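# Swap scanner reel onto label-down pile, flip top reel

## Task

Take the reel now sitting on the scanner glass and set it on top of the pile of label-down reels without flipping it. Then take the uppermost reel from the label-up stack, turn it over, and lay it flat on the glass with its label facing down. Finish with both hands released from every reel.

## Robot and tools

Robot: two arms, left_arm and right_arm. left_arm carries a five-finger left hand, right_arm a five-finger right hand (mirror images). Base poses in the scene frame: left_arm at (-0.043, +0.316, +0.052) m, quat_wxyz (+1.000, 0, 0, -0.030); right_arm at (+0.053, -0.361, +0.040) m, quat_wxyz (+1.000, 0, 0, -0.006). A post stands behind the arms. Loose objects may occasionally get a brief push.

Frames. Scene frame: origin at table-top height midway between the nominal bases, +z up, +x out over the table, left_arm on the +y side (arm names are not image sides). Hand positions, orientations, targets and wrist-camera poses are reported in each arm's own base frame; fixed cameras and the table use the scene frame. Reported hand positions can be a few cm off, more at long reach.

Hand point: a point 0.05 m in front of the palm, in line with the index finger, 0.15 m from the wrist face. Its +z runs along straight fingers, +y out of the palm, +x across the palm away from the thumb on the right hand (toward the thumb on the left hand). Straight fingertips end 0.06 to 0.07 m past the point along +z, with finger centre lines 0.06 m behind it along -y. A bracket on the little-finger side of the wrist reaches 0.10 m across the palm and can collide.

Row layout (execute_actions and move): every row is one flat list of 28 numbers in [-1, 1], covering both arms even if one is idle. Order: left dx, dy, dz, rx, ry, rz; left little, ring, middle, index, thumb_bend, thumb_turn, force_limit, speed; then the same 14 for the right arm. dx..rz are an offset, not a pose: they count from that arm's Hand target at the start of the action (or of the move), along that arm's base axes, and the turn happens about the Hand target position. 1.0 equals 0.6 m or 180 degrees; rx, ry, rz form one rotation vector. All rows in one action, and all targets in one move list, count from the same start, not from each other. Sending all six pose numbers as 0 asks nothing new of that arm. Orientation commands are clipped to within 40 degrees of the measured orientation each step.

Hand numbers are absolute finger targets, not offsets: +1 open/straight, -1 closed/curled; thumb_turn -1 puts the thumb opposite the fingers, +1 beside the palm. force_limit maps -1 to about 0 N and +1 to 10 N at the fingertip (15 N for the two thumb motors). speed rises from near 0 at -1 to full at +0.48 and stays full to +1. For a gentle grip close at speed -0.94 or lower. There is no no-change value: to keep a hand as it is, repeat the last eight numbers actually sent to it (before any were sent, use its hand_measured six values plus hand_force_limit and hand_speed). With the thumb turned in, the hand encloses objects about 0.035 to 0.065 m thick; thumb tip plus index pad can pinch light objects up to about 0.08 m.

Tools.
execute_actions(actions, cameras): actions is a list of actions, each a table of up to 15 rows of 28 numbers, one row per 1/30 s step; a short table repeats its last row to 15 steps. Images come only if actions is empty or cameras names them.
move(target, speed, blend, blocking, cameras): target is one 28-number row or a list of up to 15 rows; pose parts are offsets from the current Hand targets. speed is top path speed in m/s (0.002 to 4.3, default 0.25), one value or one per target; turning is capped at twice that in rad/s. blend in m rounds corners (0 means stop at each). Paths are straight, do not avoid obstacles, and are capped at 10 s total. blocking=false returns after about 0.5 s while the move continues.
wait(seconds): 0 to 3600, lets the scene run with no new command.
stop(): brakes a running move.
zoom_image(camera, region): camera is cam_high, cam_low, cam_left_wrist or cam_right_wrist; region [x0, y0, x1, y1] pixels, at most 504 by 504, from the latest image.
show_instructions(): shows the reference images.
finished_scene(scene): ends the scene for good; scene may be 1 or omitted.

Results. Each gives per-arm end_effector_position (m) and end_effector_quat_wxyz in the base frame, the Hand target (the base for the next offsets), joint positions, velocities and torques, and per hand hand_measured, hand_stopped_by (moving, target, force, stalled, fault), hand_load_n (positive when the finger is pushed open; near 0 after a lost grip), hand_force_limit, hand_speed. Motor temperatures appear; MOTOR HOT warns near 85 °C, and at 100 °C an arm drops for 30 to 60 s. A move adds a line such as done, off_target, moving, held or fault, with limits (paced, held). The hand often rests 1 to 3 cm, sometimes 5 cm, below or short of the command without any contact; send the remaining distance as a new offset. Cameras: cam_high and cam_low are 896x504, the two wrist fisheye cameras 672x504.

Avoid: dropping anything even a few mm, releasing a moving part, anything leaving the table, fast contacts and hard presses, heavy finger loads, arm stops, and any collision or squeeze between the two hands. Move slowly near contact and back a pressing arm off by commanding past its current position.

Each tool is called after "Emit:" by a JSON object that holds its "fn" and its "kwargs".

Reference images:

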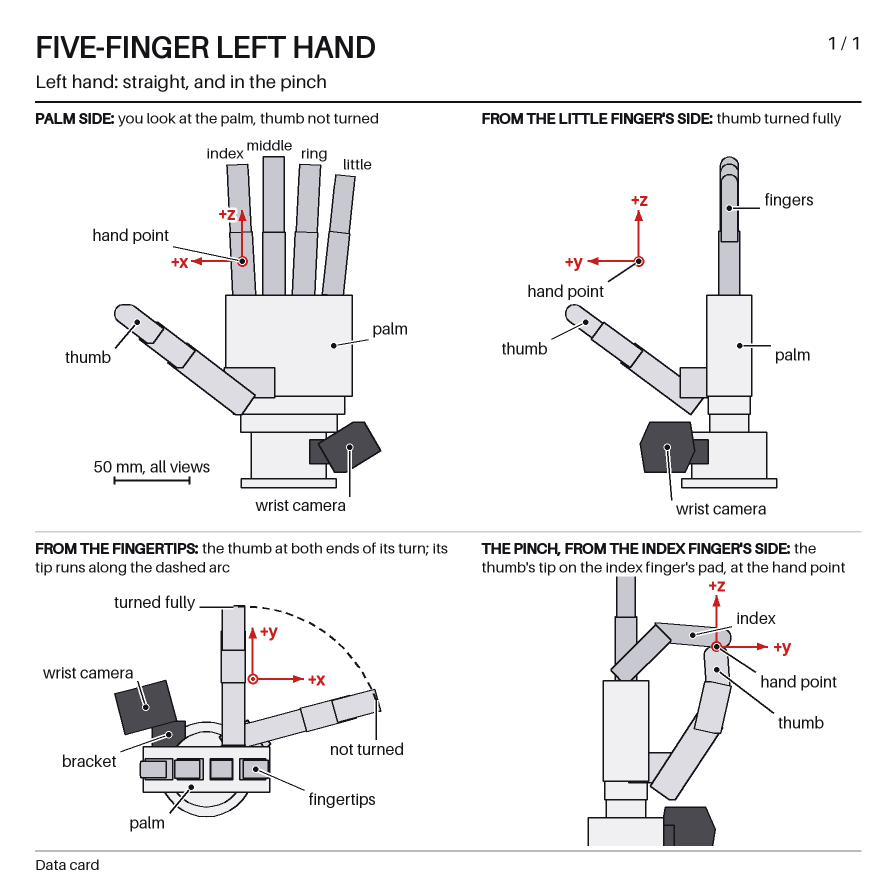

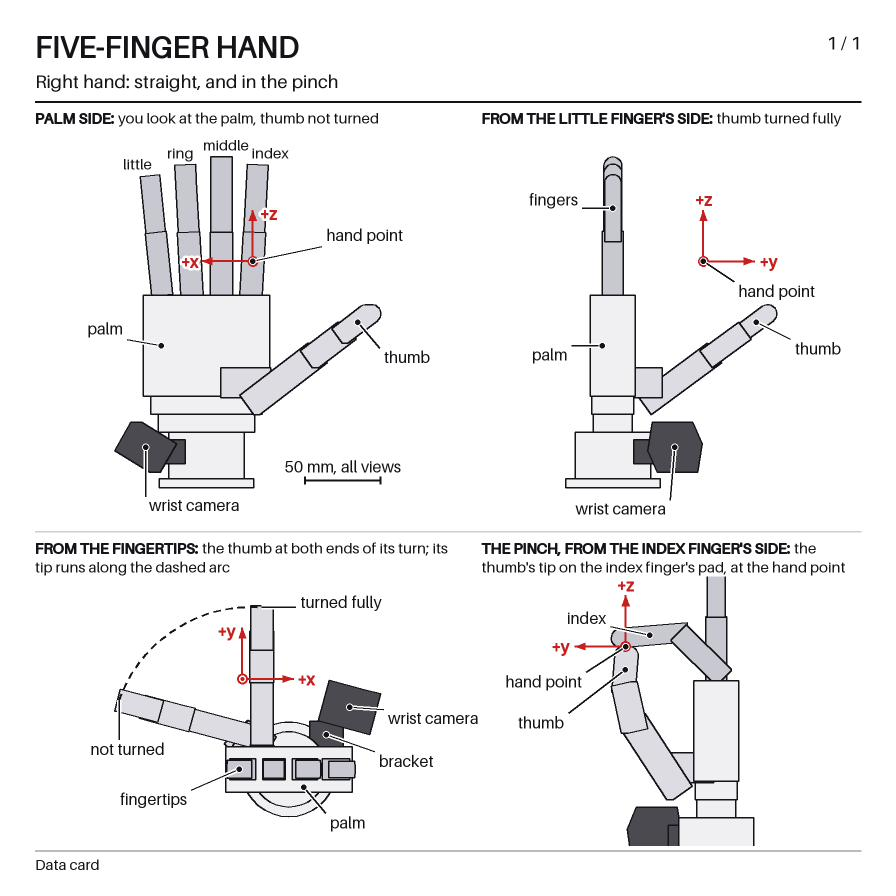

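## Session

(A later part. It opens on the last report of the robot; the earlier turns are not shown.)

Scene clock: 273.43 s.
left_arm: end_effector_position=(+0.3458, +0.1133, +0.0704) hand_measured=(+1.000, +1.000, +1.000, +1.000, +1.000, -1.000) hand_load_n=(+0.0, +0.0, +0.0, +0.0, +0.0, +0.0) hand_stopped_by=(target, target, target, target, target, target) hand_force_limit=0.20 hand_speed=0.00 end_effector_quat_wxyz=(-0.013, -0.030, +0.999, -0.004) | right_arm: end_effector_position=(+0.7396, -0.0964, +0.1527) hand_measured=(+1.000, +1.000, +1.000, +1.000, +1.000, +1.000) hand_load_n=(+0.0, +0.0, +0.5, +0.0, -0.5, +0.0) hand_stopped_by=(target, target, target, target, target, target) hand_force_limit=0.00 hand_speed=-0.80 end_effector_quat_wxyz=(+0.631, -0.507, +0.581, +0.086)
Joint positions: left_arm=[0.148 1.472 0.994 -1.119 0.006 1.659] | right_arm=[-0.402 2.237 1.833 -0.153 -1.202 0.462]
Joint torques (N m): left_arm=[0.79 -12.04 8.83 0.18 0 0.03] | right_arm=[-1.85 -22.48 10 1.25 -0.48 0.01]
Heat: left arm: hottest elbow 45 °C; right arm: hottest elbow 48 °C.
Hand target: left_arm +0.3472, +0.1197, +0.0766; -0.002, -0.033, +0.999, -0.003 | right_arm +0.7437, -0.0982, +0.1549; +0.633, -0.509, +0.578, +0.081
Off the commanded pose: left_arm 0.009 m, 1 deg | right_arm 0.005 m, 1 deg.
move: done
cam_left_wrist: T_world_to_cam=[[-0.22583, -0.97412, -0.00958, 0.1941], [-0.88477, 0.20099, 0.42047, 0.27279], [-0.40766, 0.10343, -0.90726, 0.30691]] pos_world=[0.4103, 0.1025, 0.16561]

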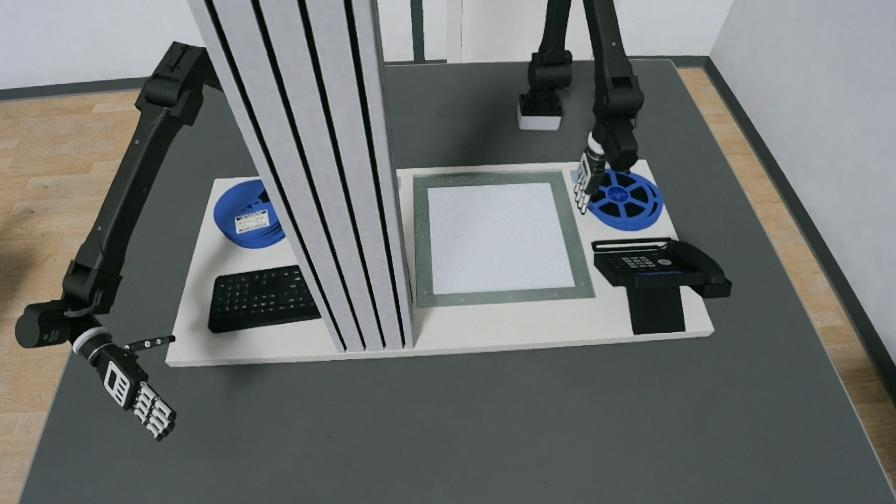

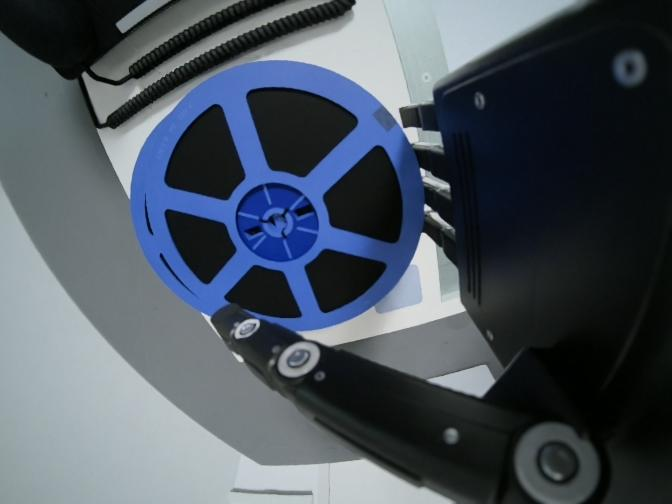

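Emit:
{"fn": "move", "kwargs": {"target": [-0.010,0.034,0.0,0,0,0,1,1,1,1,1.0,-1,0.2,0,0,0,0,0,0,0,1,1,1,1,1,1,0,-0.8], "speed": 0.04, "cameras": ["cam_high","cam_left_wrist"]}}

Emit:
{"fn": "zoom_image", "kwargs": {"camera": "cam_high", "region": [550, 120, 690, 240]}}

Emit:
{"fn": "zoom_image", "kwargs": {"camera": "cam_left_wrist", "region": [100, 30, 450, 350]}}

Scene clock: 275.17 s.
left_arm: end_effector_position=(+0.3414, +0.1332, +0.0703) hand_measured=(+1.000, +1.000, +1.000, +1.000, +1.000, -1.000) hand_load_n=(+0.0, +0.0, +0.0, +0.0, +0.0, +0.0) hand_stopped_by=(target, target, target, target, target, target) hand_force_limit=0.20 hand_speed=0.00 end_effector_quat_wxyz=(-0.012, -0.029, +0.999, -0.005) | right_arm: end_effector_position=(+0.7396, -0.0964, +0.1527) hand_measured=(+1.000, +1.000, +1.000, +1.000, +1.000, +1.000) hand_load_n=(+0.0, +0.0, +0.0, +0.0, +0.0, -0.5) hand_stopped_by=(target, target, target, target, target, target) hand_force_limit=0.00 hand_speed=-0.80 end_effector_quat_wxyz=(+0.631, -0.507, +0.581, +0.086)
Joint positions: left_arm=[0.201 1.469 0.991 -1.119 0.006 1.714] | right_arm=[-0.402 2.237 1.833 -0.153 -1.202 0.462]
Joint torques (N m): left_arm=[0.91 -12.16 8.59 0.18 -0.04 0.02] | right_arm=[-1.79 -22.42 10.02 1.25 -0.49 0.01]
Heat: left arm: hottest elbow 45 °C; right arm: hottest elbow 48 °C.
Hand target: left_arm +0.3412, +0.1402, +0.0766; -0.002, -0.033, +0.999, -0.003 | right_arm +0.7437, -0.0982, +0.1549; +0.633, -0.509, +0.578, +0.081
Off the commanded pose: left_arm 0.009 m, 1 deg | right_arm 0.005 m, 1 deg.
move: done
cam_left_wrist: T_world_to_cam=[[-0.22767, -0.97371, -0.00759, 0.2129], [-0.88468, 0.20358, 0.4194, 0.26452], [-0.40683, 0.1022, -0.90777, 0.30287]] pos_world=[0.4057, 0.1225, 0.16561]

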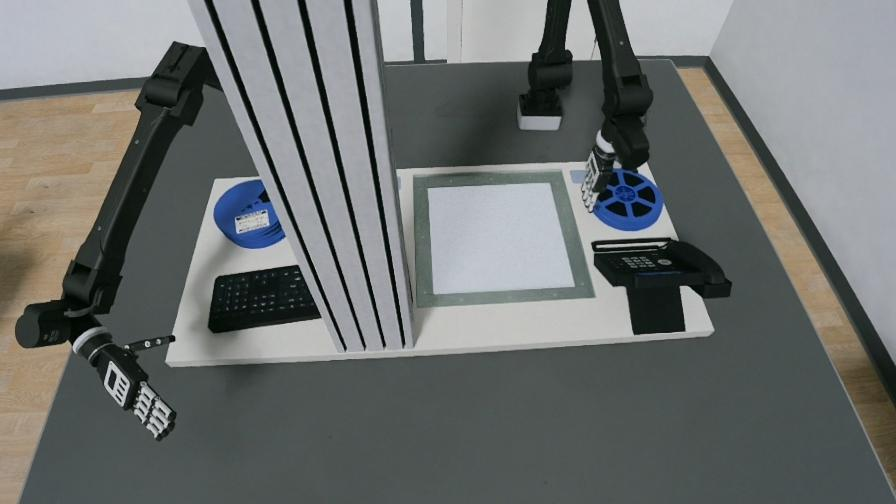

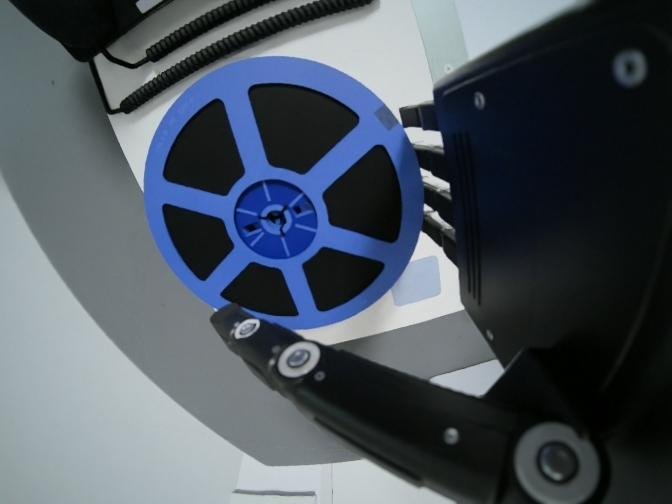

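Scaled by 3.600 from the camera's image (finer frame: 1280x720).

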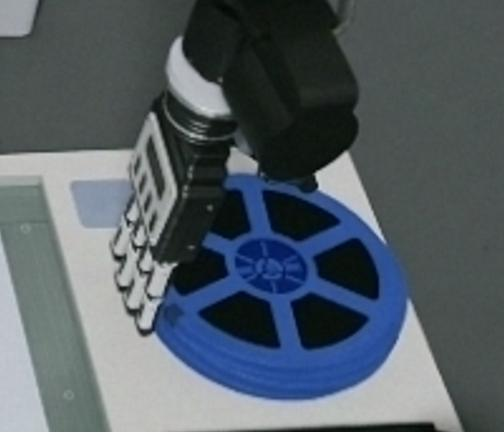

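Scaled by 1.440 from the camera's image (finer frame: 960x720).

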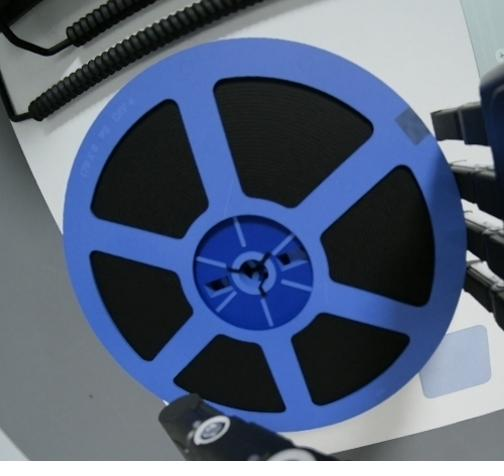

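Emit:
{"fn": "move", "kwargs": {"target": [-0.010,0.0135,0.0,0,0,0,1,1,1,1,1.0,-1,0.2,0,0,0,0,0,0,0,1,1,1,1,1,1,0,-0.8], "speed": 0.04, "cameras": ["cam_high","cam_left_wrist"]}}

Emit:
{"fn": "zoom_image", "kwargs": {"camera": "cam_high", "region": [550, 120, 690, 240]}}

Scene clock: 276.73 s.
left_arm: end_effector_position=(+0.3350, +0.1416, +0.0702) hand_measured=(+1.000, +1.000, +1.000, +1.000, +1.000, -1.000) hand_load_n=(+0.0, +0.0, +0.0, +0.0, +0.0, +0.0) hand_stopped_by=(target, target, target, target, target, target) hand_force_limit=0.20 hand_speed=0.00 end_effector_quat_wxyz=(-0.013, -0.029, +0.999, -0.006) | right_arm: end_effector_position=(+0.7396, -0.0964, +0.1527) hand_measured=(+1.000, +1.000, +1.000, +1.000, +1.000, +1.000) hand_load_n=(+0.0, +0.0, +0.0, -0.5, +0.0, -0.5) hand_stopped_by=(target, target, target, target, target, target) hand_force_limit=0.00 hand_speed=-0.80 end_effector_quat_wxyz=(+0.631, -0.507, +0.581, +0.086)
Joint positions: left_arm=[0.227 1.459 0.979 -1.119 0.006 1.738] | right_arm=[-0.402 2.237 1.833 -0.153 -1.202 0.462]
Joint torques (N m): left_arm=[0.85 -12.04 8.65 0.2 -0.05 0.04] | right_arm=[-1.85 -22.65 10.04 1.26 -0.48 0]
Heat: left arm: hottest elbow 45 °C; right arm: hottest elbow 48 °C.
Hand target: left_arm +0.3352, +0.1482, +0.0766; -0.002, -0.033, +0.999, -0.003 | right_arm +0.7437, -0.0982, +0.1549; +0.633, -0.509, +0.578, +0.081
Off the commanded pose: left_arm 0.009 m, 1 deg | right_arm 0.005 m, 1 deg.
move: done
cam_left_wrist: T_world_to_cam=[[-0.22685, -0.97391, -0.0066, 0.21938], [-0.88451, 0.20318, 0.41995, 0.25718], [-0.40765, 0.10111, -0.90752, 0.29968]] pos_world=[0.3994, 0.1311, 0.16541]

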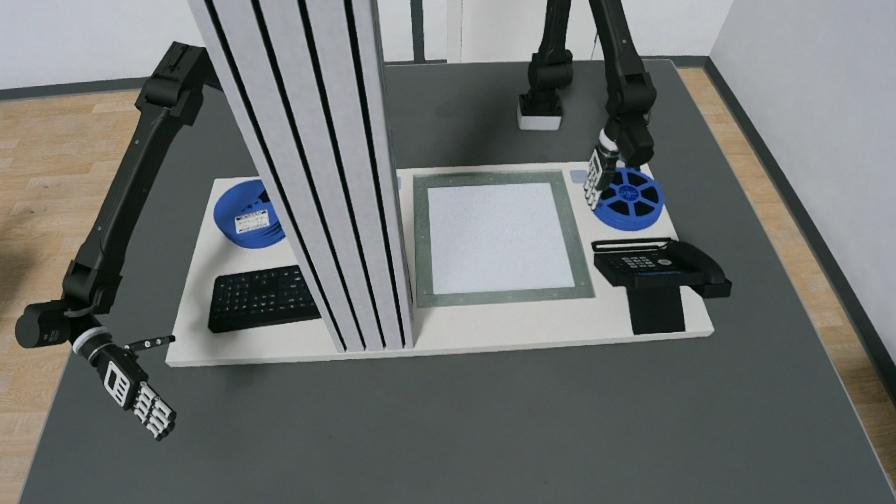

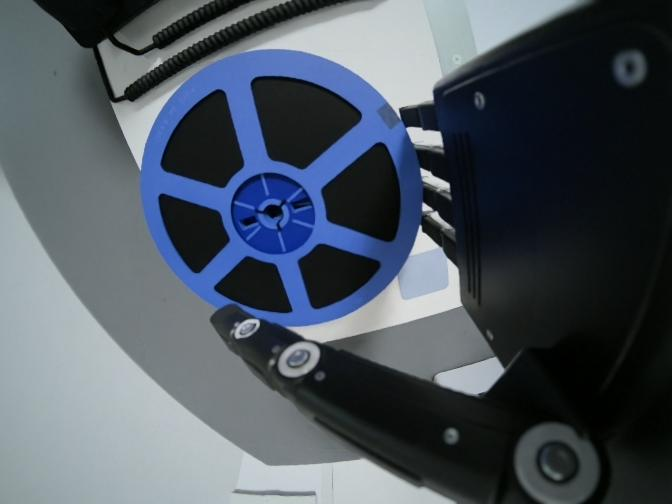

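Scaled by 3.600 from the camera's image (finer frame: 1280x720).

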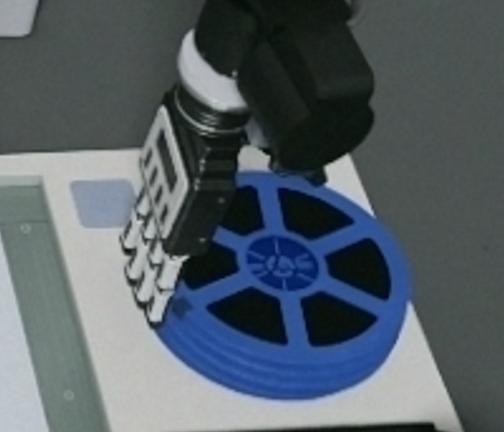

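Emit:
{"fn": "move", "kwargs": {"target": [[0.01,-0.08,0.01,0,0,0,1,1,1,1,1.0,-1,0.2,0,0,0,0,0,0,0,1,1,1,1,1,1,0,-0.8],[-0.03,-0.12,0.35,0,0,0,1,1,1,1,1.0,-1,0.2,0,0,0,0,0,0,0,1,1,1,1,1,1,0,-0.8]], "speed": [0.06,0.2], "cameras": ["cam_high","cam_left_wrist","cam_low","cam_right_wrist"]}}

Emit:
{"fn": "zoom_image", "kwargs": {"camera": "cam_high", "region": [550, 120, 690, 240]}}

Emit:
{"fn": "zoom_image", "kwargs": {"camera": "cam_low", "region": [270, 290, 390, 380]}}

Scene clock: 283.50 s.
left_arm: end_effector_position=(+0.3092, +0.0813, +0.2712) hand_measured=(+1.000, +1.000, +1.000, +1.000, +1.000, -1.000) hand_load_n=(+0.0, +0.0, +0.0, +0.5, +0.0, +0.0) hand_stopped_by=(target, target, target, target, target, target) hand_force_limit=0.20 hand_speed=0.00 end_effector_quat_wxyz=(-0.020, -0.035, +0.999, -0.004) | right_arm: end_effector_position=(+0.7396, -0.0964, +0.1527) hand_measured=(+1.000, +1.000, +1.000, +1.000, +1.000, +1.000) hand_load_n=(+0.0, +0.0, +0.0, +0.0, +0.0, +0.0) hand_stopped_by=(target, target, target, target, target, target) hand_force_limit=0.00 hand_speed=-0.80 end_effector_quat_wxyz=(+0.631, -0.507, +0.581, +0.086)
Joint positions: left_arm=[0.073 1.27 1.338 -1.678 0.006 1.573] | right_arm=[-0.402 2.237 1.833 -0.153 -1.202 0.462]
Joint torques (N m): left_arm=[-1.61 -9.29 13.59 -0.18 0.02 -0.13] | right_arm=[-1.79 -22.65 9.99 1.26 -0.5 0]
Heat: left arm: hottest elbow 45 °C; right arm: hottest elbow 48 °C.
Hand target: left_arm +0.3171, +0.0763, +0.2867; -0.002, -0.033, +0.999, -0.003 | right_arm +0.7437, -0.0982, +0.1549; +0.633, -0.509, +0.578, +0.081
Off the commanded pose: left_arm 0.018 m, 2 deg | right_arm 0.005 m, 1 deg.
move: off_target (left_arm)
cam_left_wrist: T_world_to_cam=[[-0.21586, -0.9764, -0.00708, 0.15299], [-0.881, 0.19163, 0.43256, 0.15873], [-0.421, 0.09961, -0.90158, 0.48035]] pos_world=[0.3751, 0.07112, 0.3655]

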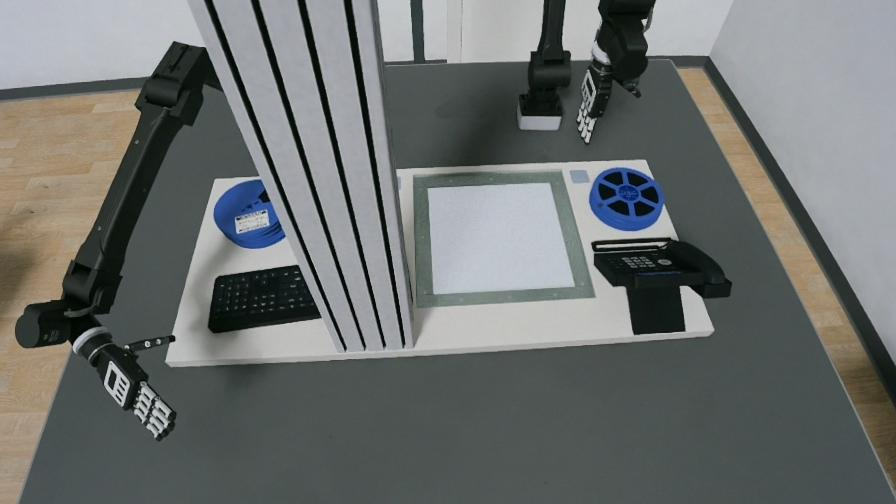

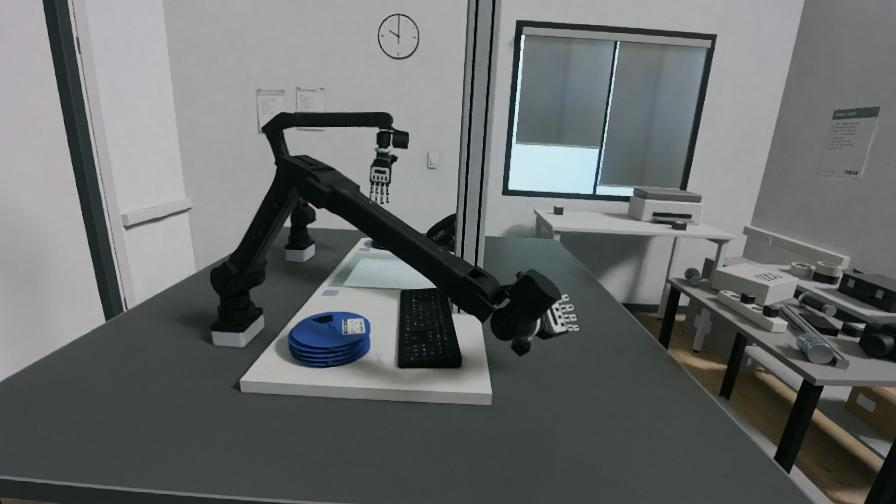

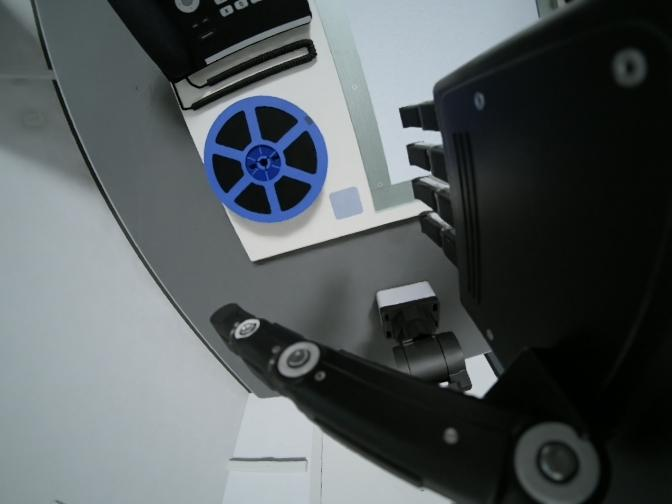

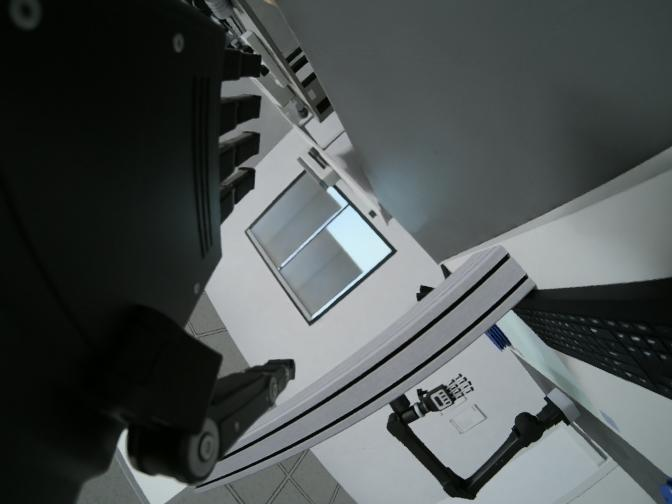

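Scaled by 3.600 from the camera's image (finer frame: 1280x720).

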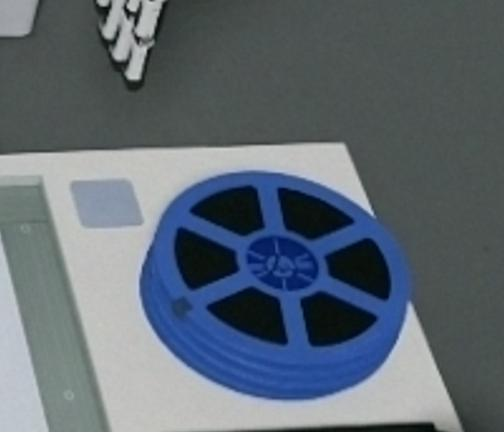

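Scaled by 4.200 from the camera's image (finer frame: 1280x720).

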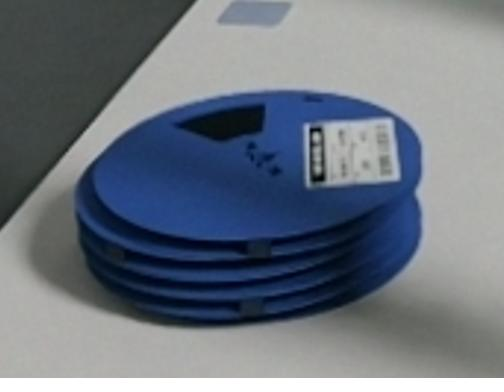

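Emit:
{"fn": "zoom_image", "kwargs": {"camera": "cam_low", "region": [282, 306, 332, 372]}}

Emit:
{"fn": "zoom_image", "kwargs": {"camera": "cam_low", "region": [326, 306, 376, 372]}}

Scaled by 7.636 from the camera's image (finer frame: 1280x720).

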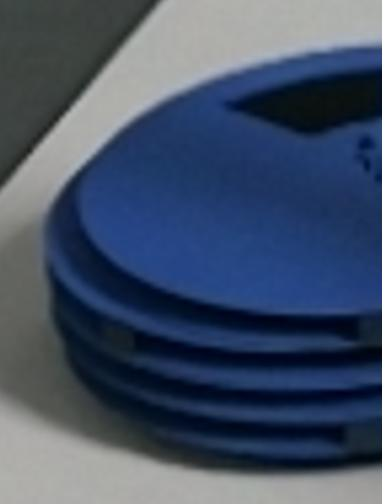

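Scaled by 7.636 from the camera's image (finer frame: 1280x720).

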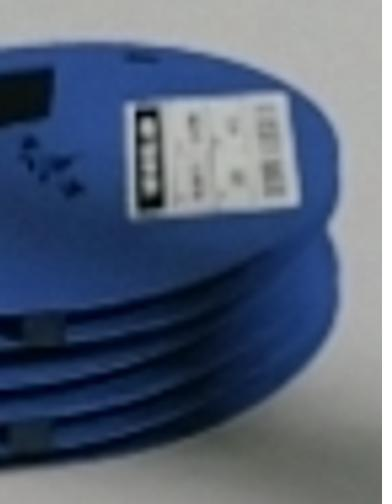

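Emit:
{"fn": "move", "kwargs": {"target": [[0,0,0,0,0,0,1,1,1,1,1.0,-1,0.2,0,-0.083,0,0.25,-0.0201,0.1572,-0.1264,1,1,1,1,1,1,0,-0.8],[0,0,0,0,0,0,1,1,1,1,1.0,-1,0.2,0,-0.64,-0.0863,0.275,-0.0603,0.4715,-0.3791,1,1,1,1,1,1,0,-0.8]], "speed": 0.2, "blend": [0.04,0], "cameras": ["cam_high","cam_low","cam_right_wrist"]}}

Scene clock: 291.07 s.
left_arm: end_effector_position=(+0.3092, +0.0812, +0.2712) hand_measured=(+1.000, +1.000, +1.000, +1.000, +1.000, -1.000) hand_load_n=(+0.0, +0.0, +0.0, +0.0, +0.0, +0.5) hand_stopped_by=(target, target, target, target, target, target) hand_force_limit=0.20 hand_speed=0.00 end_effector_quat_wxyz=(-0.020, -0.036, +0.999, -0.004) | right_arm: end_effector_position=(+0.3639, -0.1453, +0.3214) hand_measured=(+1.000, +1.000, +1.000, +1.000, +1.000, +1.000) hand_load_n=(+0.0, +0.0, +0.0, +0.0, +0.0, +0.0) hand_stopped_by=(target, target, target, target, target, target) hand_force_limit=0.00 hand_speed=-0.80 end_effector_quat_wxyz=(+0.038, -0.013, +0.999, -0.015)
Joint positions: left_arm=[0.073 1.27 1.338 -1.678 0.006 1.573] | right_arm=[-0.559 1.329 1.523 -1.685 -0.016 0.986]
Joint torques (N m): left_arm=[-1.61 -9.23 13.59 -0.24 0.02 -0.15] | right_arm=[-3.08 -9.58 8.03 -0.01 0.21 0.11]
Heat: left arm: hottest elbow 48 °C; right arm: hottest elbow 47 °C.
Hand target: left_arm +0.3171, +0.0763, +0.2867; -0.002, -0.033, +0.999, -0.003 | right_arm +0.3597, -0.1499, +0.3199; +0.000, +0.000, +1.000, +0.000
Off the commanded pose: left_arm 0.018 m, 2 deg | right_arm 0.006 m, 5 deg.
joint sent to its limit (right arm) — joint 4 (wrist pitch), lower limit. The joint targets are off in orientation, not in position.
move: off_target (right_arm)
cam_right_wrist: T_world_to_cam=[[-0.23162, 0.97277, 0.00815, 0.22062], [0.75992, 0.17569, 0.62583, -0.46117], [0.60735, 0.15115, -0.77992, 0.16472]] pos_world=[0.30151, -0.15848, 0.41529]

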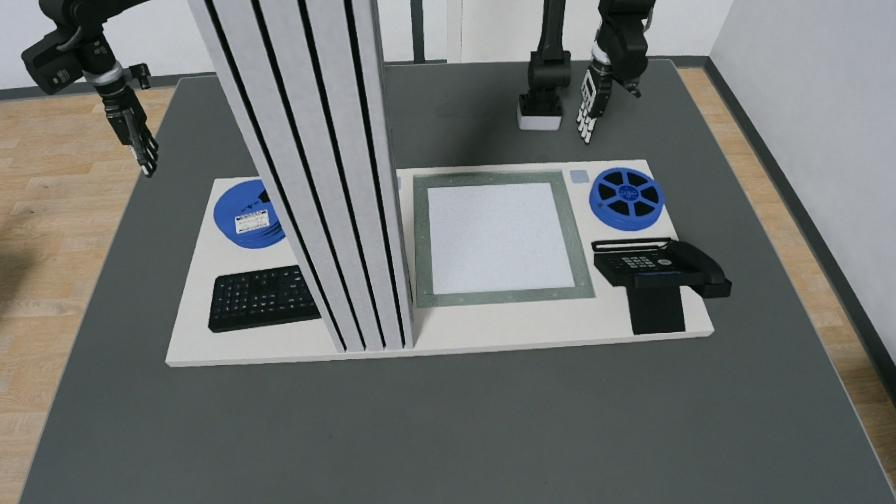

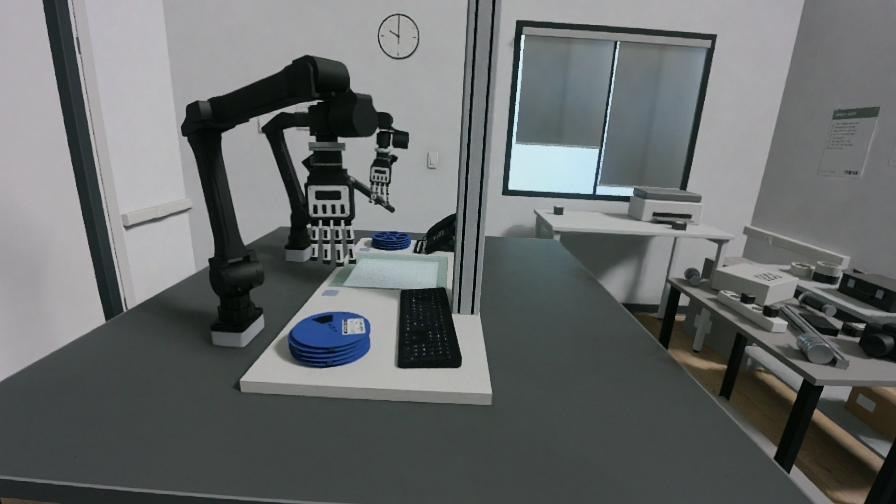

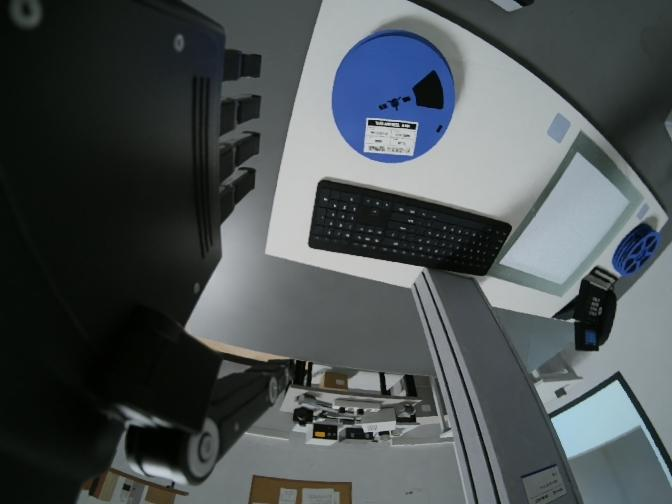

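Emit:
{"fn": "execute_actions", "kwargs": {"actions": []}}

Scene clock: 293.13 s.
left_arm: end_effector_position=(+0.3092, +0.0812, +0.2712) hand_measured=(+1.000, +1.000, +1.000, +1.000, +1.000, -1.000) hand_load_n=(+0.0, +0.0, +0.0, +0.0, +0.0, +0.0) hand_stopped_by=(target, target, target, target, target, target) hand_force_limit=0.20 hand_speed=0.00 end_effector_quat_wxyz=(-0.020, -0.036, +0.999, -0.004) | right_arm: end_effector_position=(+0.3639, -0.1453, +0.3214) hand_measured=(+1.000, +1.000, +1.000, +1.000, +1.000, +1.000) hand_load_n=(+0.0, +0.0, +0.0, +0.0, +0.0, +0.0) hand_stopped_by=(target, target, target, target, target, target) hand_force_limit=0.00 hand_speed=-0.80 end_effector_quat_wxyz=(+0.038, -0.013, +0.999, -0.015)
Joint positions: left_arm=[0.073 1.27 1.338 -1.678 0.006 1.573] | right_arm=[-0.559 1.329 1.523 -1.685 -0.016 0.986]
Joint velocities: within noise
Joint torques (N m): left_arm=[-1.61 -9.23 13.59 -0.24 0.02 -0.15] | right_arm=[-3.08 -9.41 8.1 0.02 0.2 0.09]
Motor temperatures (°C): left_arm=[28 33 49 28 31 29] | right_arm=[30 44 47 30 30 30]
Heat: left arm: hottest elbow 49 °C; right arm: hottest elbow 47 °C.
Hand target: left_arm +0.3171, +0.0763, +0.2867; -0.002, -0.033, +0.999, -0.003 | right_arm +0.3597, -0.1498, +0.3199; +0.000, +0.000, +1.000, +0.000
Off the commanded pose: left_arm 0.018 m, 2 deg | right_arm 0.006 m, 5 deg.
camera_calibration:
cam_left_wrist: T_world_to_cam=[[-0.21519, -0.97655, -0.00706, 0.15273], [-0.88112, 0.19104, 0.43259, 0.15872], [-0.42109, 0.09931, -0.90156, 0.48036]] pos_world=[0.375, 0.07112, 0.3655]
cam_right_wrist: T_world_to_cam=[[-0.23128, 0.97285, 0.00818, 0.22052], [0.75997, 0.17541, 0.62585, -0.46124], [0.60742, 0.15096, -0.7799, 0.16467]] pos_world=[0.30151, -0.15848, 0.41529]

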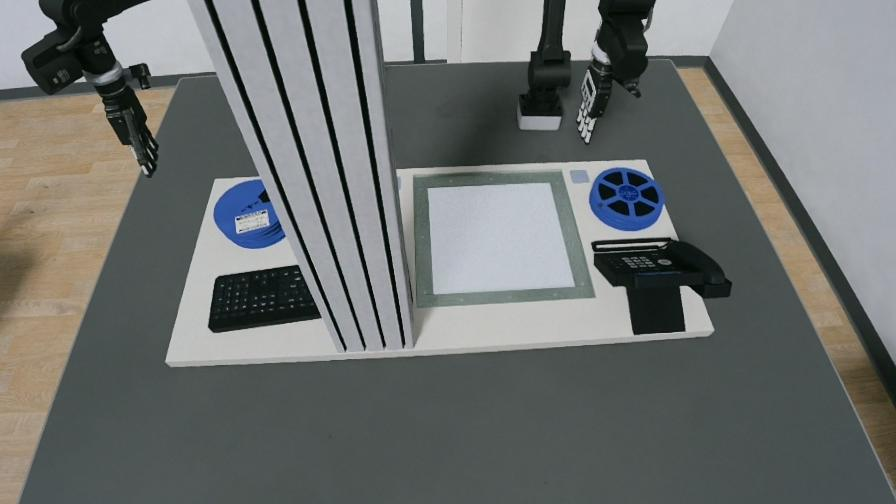

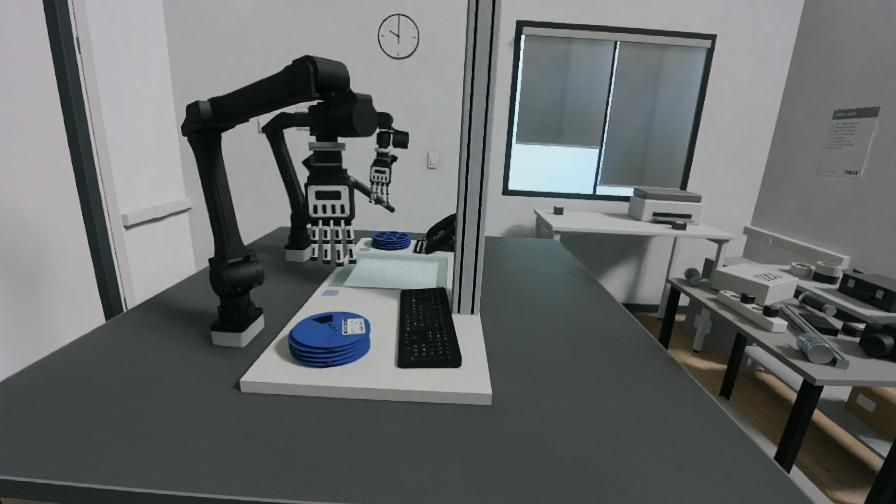

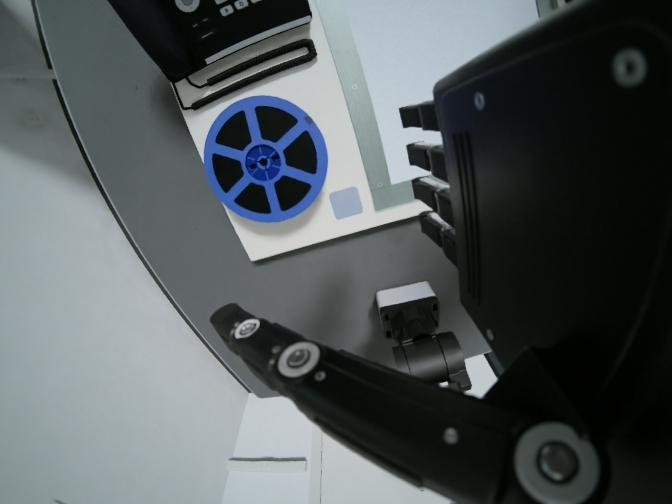

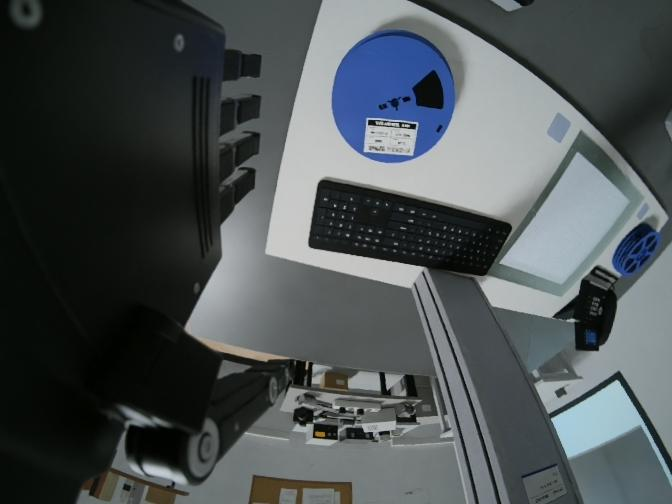

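Emit:
{"fn": "zoom_image", "kwargs": {"camera": "cam_low", "region": [240, 290, 400, 400]}}

Emit:
{"fn": "zoom_image", "kwargs": {"camera": "cam_right_wrist", "region": [310, 10, 480, 180]}}

Scaled by 3.150 from the camera's image (finer frame: 1280x720).

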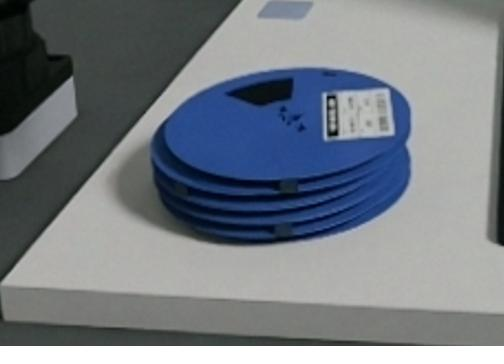

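Scaled by 2.965 from the camera's image (finer frame: 960x720).

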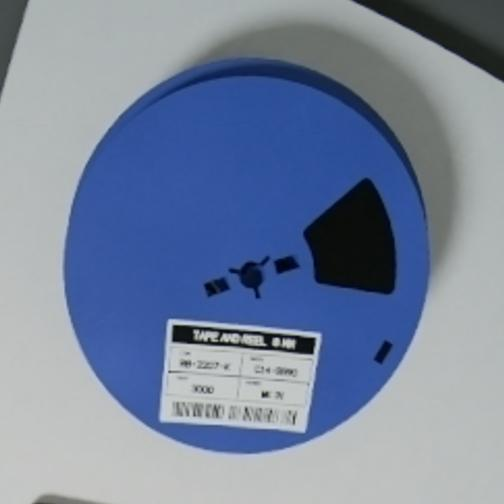

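Emit:
{"fn": "move", "kwargs": {"target": [0,0,0,0,0,0, 1,1,1,1,1,-1,0.2,0, -0.058,-0.0087,-0.30,0,0,0, 1,1,1,1,1,1,0,-0.8], "cameras": ["cam_low","cam_right_wrist"], "speed": 0.15}}

Scene clock: 296.47 s.
left_arm: end_effector_position=(+0.3092, +0.0812, +0.2712) hand_measured=(+1.000, +1.000, +1.000, +1.000, +1.000, -1.000) hand_load_n=(+0.0, +0.0, +0.0, +0.0, +0.0, +0.0) hand_stopped_by=(target, target, target, target, target, target) hand_force_limit=0.20 hand_speed=0.00 end_effector_quat_wxyz=(-0.020, -0.036, +0.999, -0.004) | right_arm: end_effector_position=(+0.3261, -0.1480, +0.1442) hand_measured=(+1.000, +1.000, +1.000, +1.000, +1.000, +1.000) hand_load_n=(+0.0, +0.0, +0.0, +0.0, -0.5, +0.0) hand_stopped_by=(target, target, target, target, target, target) hand_force_limit=0.00 hand_speed=-0.80 end_effector_quat_wxyz=(+0.001, -0.002, +1.000, +0.002)
Joint positions: left_arm=[0.073 1.27 1.338 -1.678 0.006 1.573] | right_arm=[-0.615 1.32 1.049 -1.3 -0.004 0.953]
Joint torques (N m): left_arm=[-1.61 -9.23 13.59 -0.25 0.02 -0.14] | right_arm=[-3.37 -7.82 7.99 0.54 0.22 -0.1]
Heat: left arm: hottest elbow 50 °C; right arm: hottest elbow 46 °C.
Hand target: left_arm +0.3171, +0.0763, +0.2867; -0.002, -0.033, +0.999, -0.003 | right_arm +0.3249, -0.1550, +0.1398; +0.000, +0.000, +1.000, +0.001
Off the commanded pose: left_arm 0.018 m, 2 deg | right_arm 0.008 m, 0 deg.
move: done
cam_right_wrist: T_world_to_cam=[[-0.20679, 0.97673, 0.0568, 0.20143], [0.80806, 0.13778, 0.57277, -0.33471], [0.55162, 0.16434, -0.81775, 0.07547]] pos_world=[0.27049, -0.16303, 0.24199]

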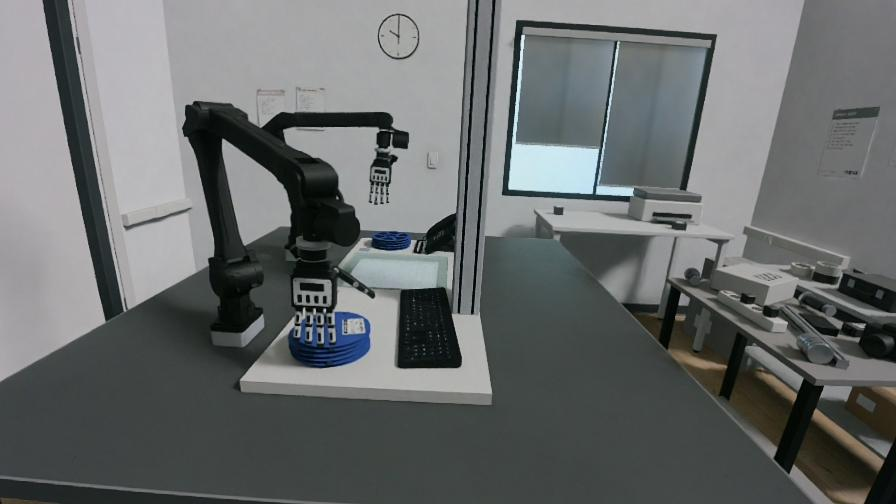

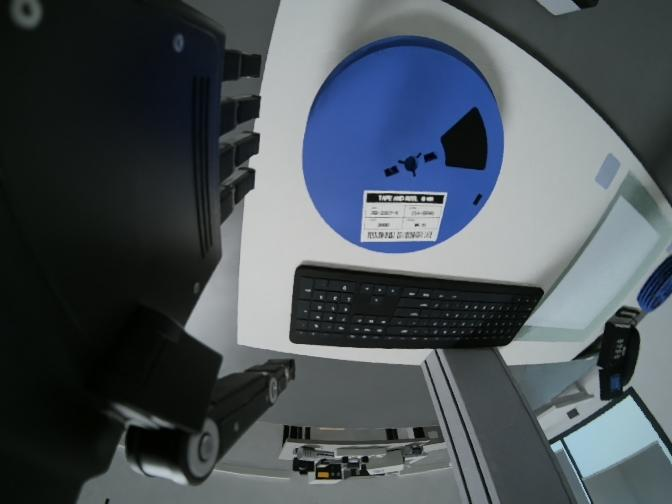

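Emit:
{"fn": "move", "kwargs": {"target": [0,0,0,0,0,0, 1,1,1,1,1,-1,0.2,0, 0.030,-0.0087,-0.050,0,0,0, 1,1,1,1,1,1,0,-0.8], "cameras": ["cam_low","cam_right_wrist"], "speed": 0.1}}

Scene clock: 298.97 s.
left_arm: end_effector_position=(+0.3092, +0.0812, +0.2712) hand_measured=(+1.000, +1.000, +1.000, +1.000, +1.000, -1.000) hand_load_n=(+0.0, +0.0, +0.0, +0.0, -0.5, +0.0) hand_stopped_by=(target, target, target, target, target, target) hand_force_limit=0.20 hand_speed=0.00 end_effector_quat_wxyz=(-0.020, -0.036, +0.999, -0.004) | right_arm: end_effector_position=(+0.3408, -0.1584, +0.1127) hand_measured=(+1.000, +1.000, +1.000, +1.000, +1.000, +1.000) hand_load_n=(+0.0, +0.0, +0.0, +0.0, -0.5, +0.0) hand_stopped_by=(target, target, target, target, target, target) hand_force_limit=0.00 hand_speed=-0.80 end_effector_quat_wxyz=(-0.001, -0.002, +1.000, +0.003)
Joint positions: left_arm=[0.073 1.27 1.338 -1.678 0.006 1.573] | right_arm=[-0.615 1.398 1.037 -1.215 -0.004 0.952]
Joint torques (N m): left_arm=[-1.61 -9.23 13.6 -0.24 0.02 -0.15] | right_arm=[-1.67 -9.29 7.84 0.55 0.21 0.02]
Heat: left arm: hottest elbow 51 °C; right arm: hottest elbow 46 °C.
Hand target: left_arm +0.3171, +0.0763, +0.2867; -0.002, -0.033, +0.999, -0.003 | right_arm +0.3429, -0.1603, +0.1098; +0.000, +0.000, +1.000, +0.000
Off the commanded pose: left_arm 0.018 m, 2 deg | right_arm 0.004 m, 0 deg.
move: done
cam_right_wrist: T_world_to_cam=[[-0.20694, 0.9765, 0.06017, 0.21606], [0.81012, 0.13655, 0.57013, -0.32776], [0.54852, 0.16673, -0.81934, 0.04495]] pos_world=[0.28558, -0.17372, 0.21069]

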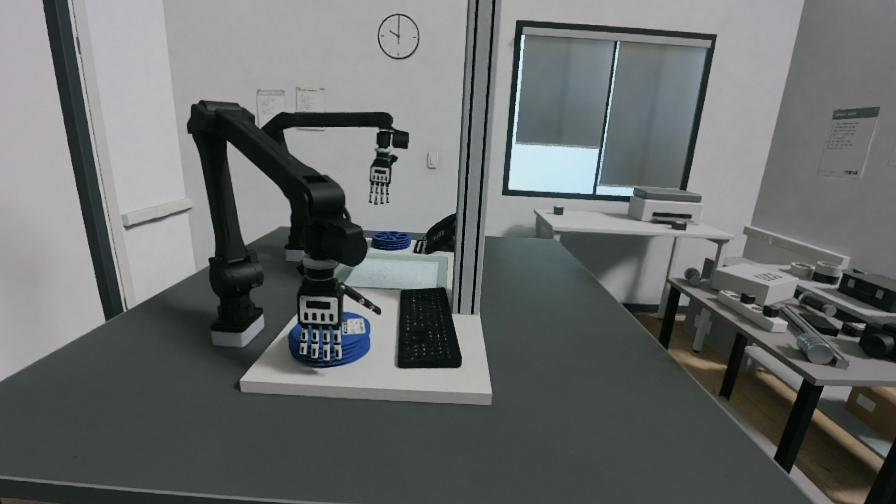

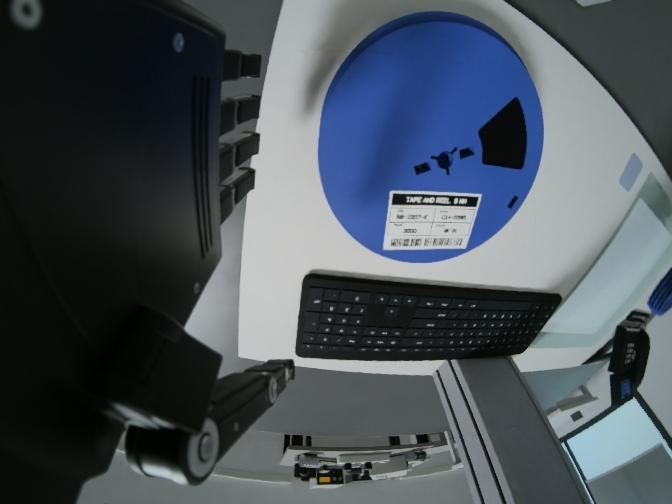

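Emit:
{"fn": "move", "kwargs": {"target": [[0,0,0,0,0,0, 1,1,1,1,1,-1,0.2,0, 0,0.075,0,0,0,0, 1,1,1,1,1,1,0,-0.8],[0,0,0,0,0,0, 1,1,1,1,1,-1,0.2,0, 0,0.15,0,0,0,0, 1,1,1,1,1,1,0,-0.8]], "cameras": ["cam_low","cam_high","cam_right_wrist"], "speed": 0.06, "blend": 0.01}}

Scene clock: 301.90 s.
left_arm: end_effector_position=(+0.3092, +0.0812, +0.2712) hand_measured=(+1.000, +1.000, +1.000, +1.000, +1.000, -1.000) hand_load_n=(+0.0, +0.0, +0.0, +0.0, +0.0, +0.0) hand_stopped_by=(target, target, target, target, target, target) hand_force_limit=0.20 hand_speed=0.00 end_effector_quat_wxyz=(-0.020, -0.036, +0.999, -0.004) | right_arm: end_effector_position=(+0.3432, -0.0783, +0.1113) hand_measured=(+1.000, +1.000, +1.000, +1.000, +1.000, +1.000) hand_load_n=(+0.0, +0.0, +0.0, +0.0, +0.0, -0.5) hand_stopped_by=(target, target, target, target, target, target) hand_force_limit=0.00 hand_speed=-0.80 end_effector_quat_wxyz=(+0.000, +0.002, +1.000, -0.002)
Joint positions: left_arm=[0.073 1.27 1.338 -1.678 0.006 1.573] | right_arm=[-0.414 1.292 0.935 -1.212 0.004 1.162]
Joint torques (N m): left_arm=[-1.61 -9.23 13.59 -0.24 0.02 -0.14] | right_arm=[-0.15 -8.29 7.08 0.24 -0.12 0.11]
Heat: left arm: hottest elbow 52 °C; right arm: hottest elbow 46 °C.
Hand target: left_arm +0.3171, +0.0763, +0.2867; -0.002, -0.033, +0.999, -0.003 | right_arm +0.3430, -0.0704, +0.1098; +0.000, +0.000, +1.000, +0.000
Off the commanded pose: left_arm 0.018 m, 2 deg | right_arm 0.008 m, 0 deg.
move: done
cam_right_wrist: T_world_to_cam=[[-0.19845, 0.97885, 0.04966, 0.13688], [0.81014, 0.13531, 0.57041, -0.34004], [0.55163, 0.15343, -0.81986, 0.02711]] pos_world=[0.28769, -0.09214, 0.20939]
Images, in order (width x height): cam_high 896x504, cam_low 896x504, cam_right_wrist 672x504.

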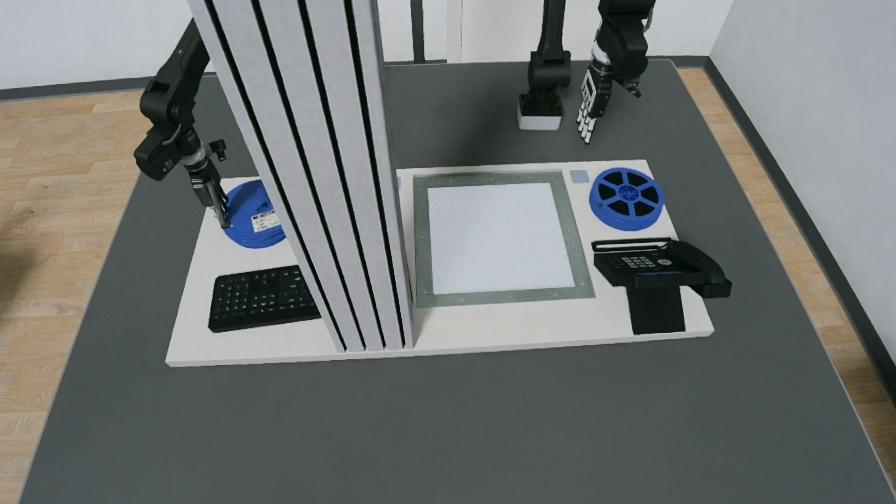

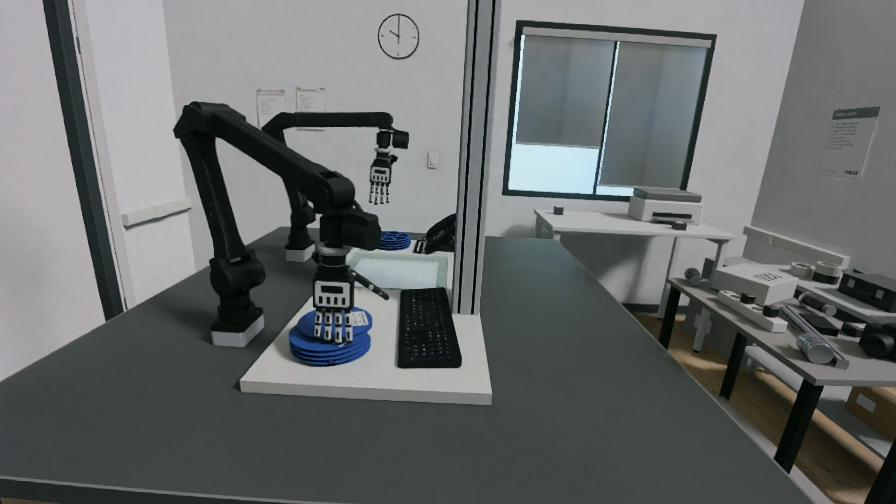

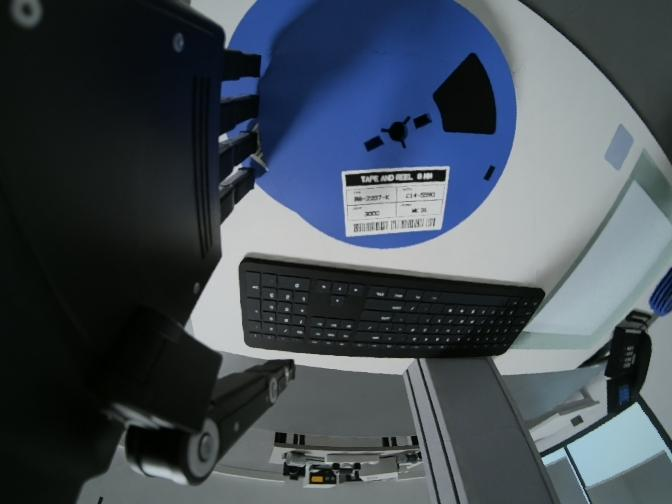

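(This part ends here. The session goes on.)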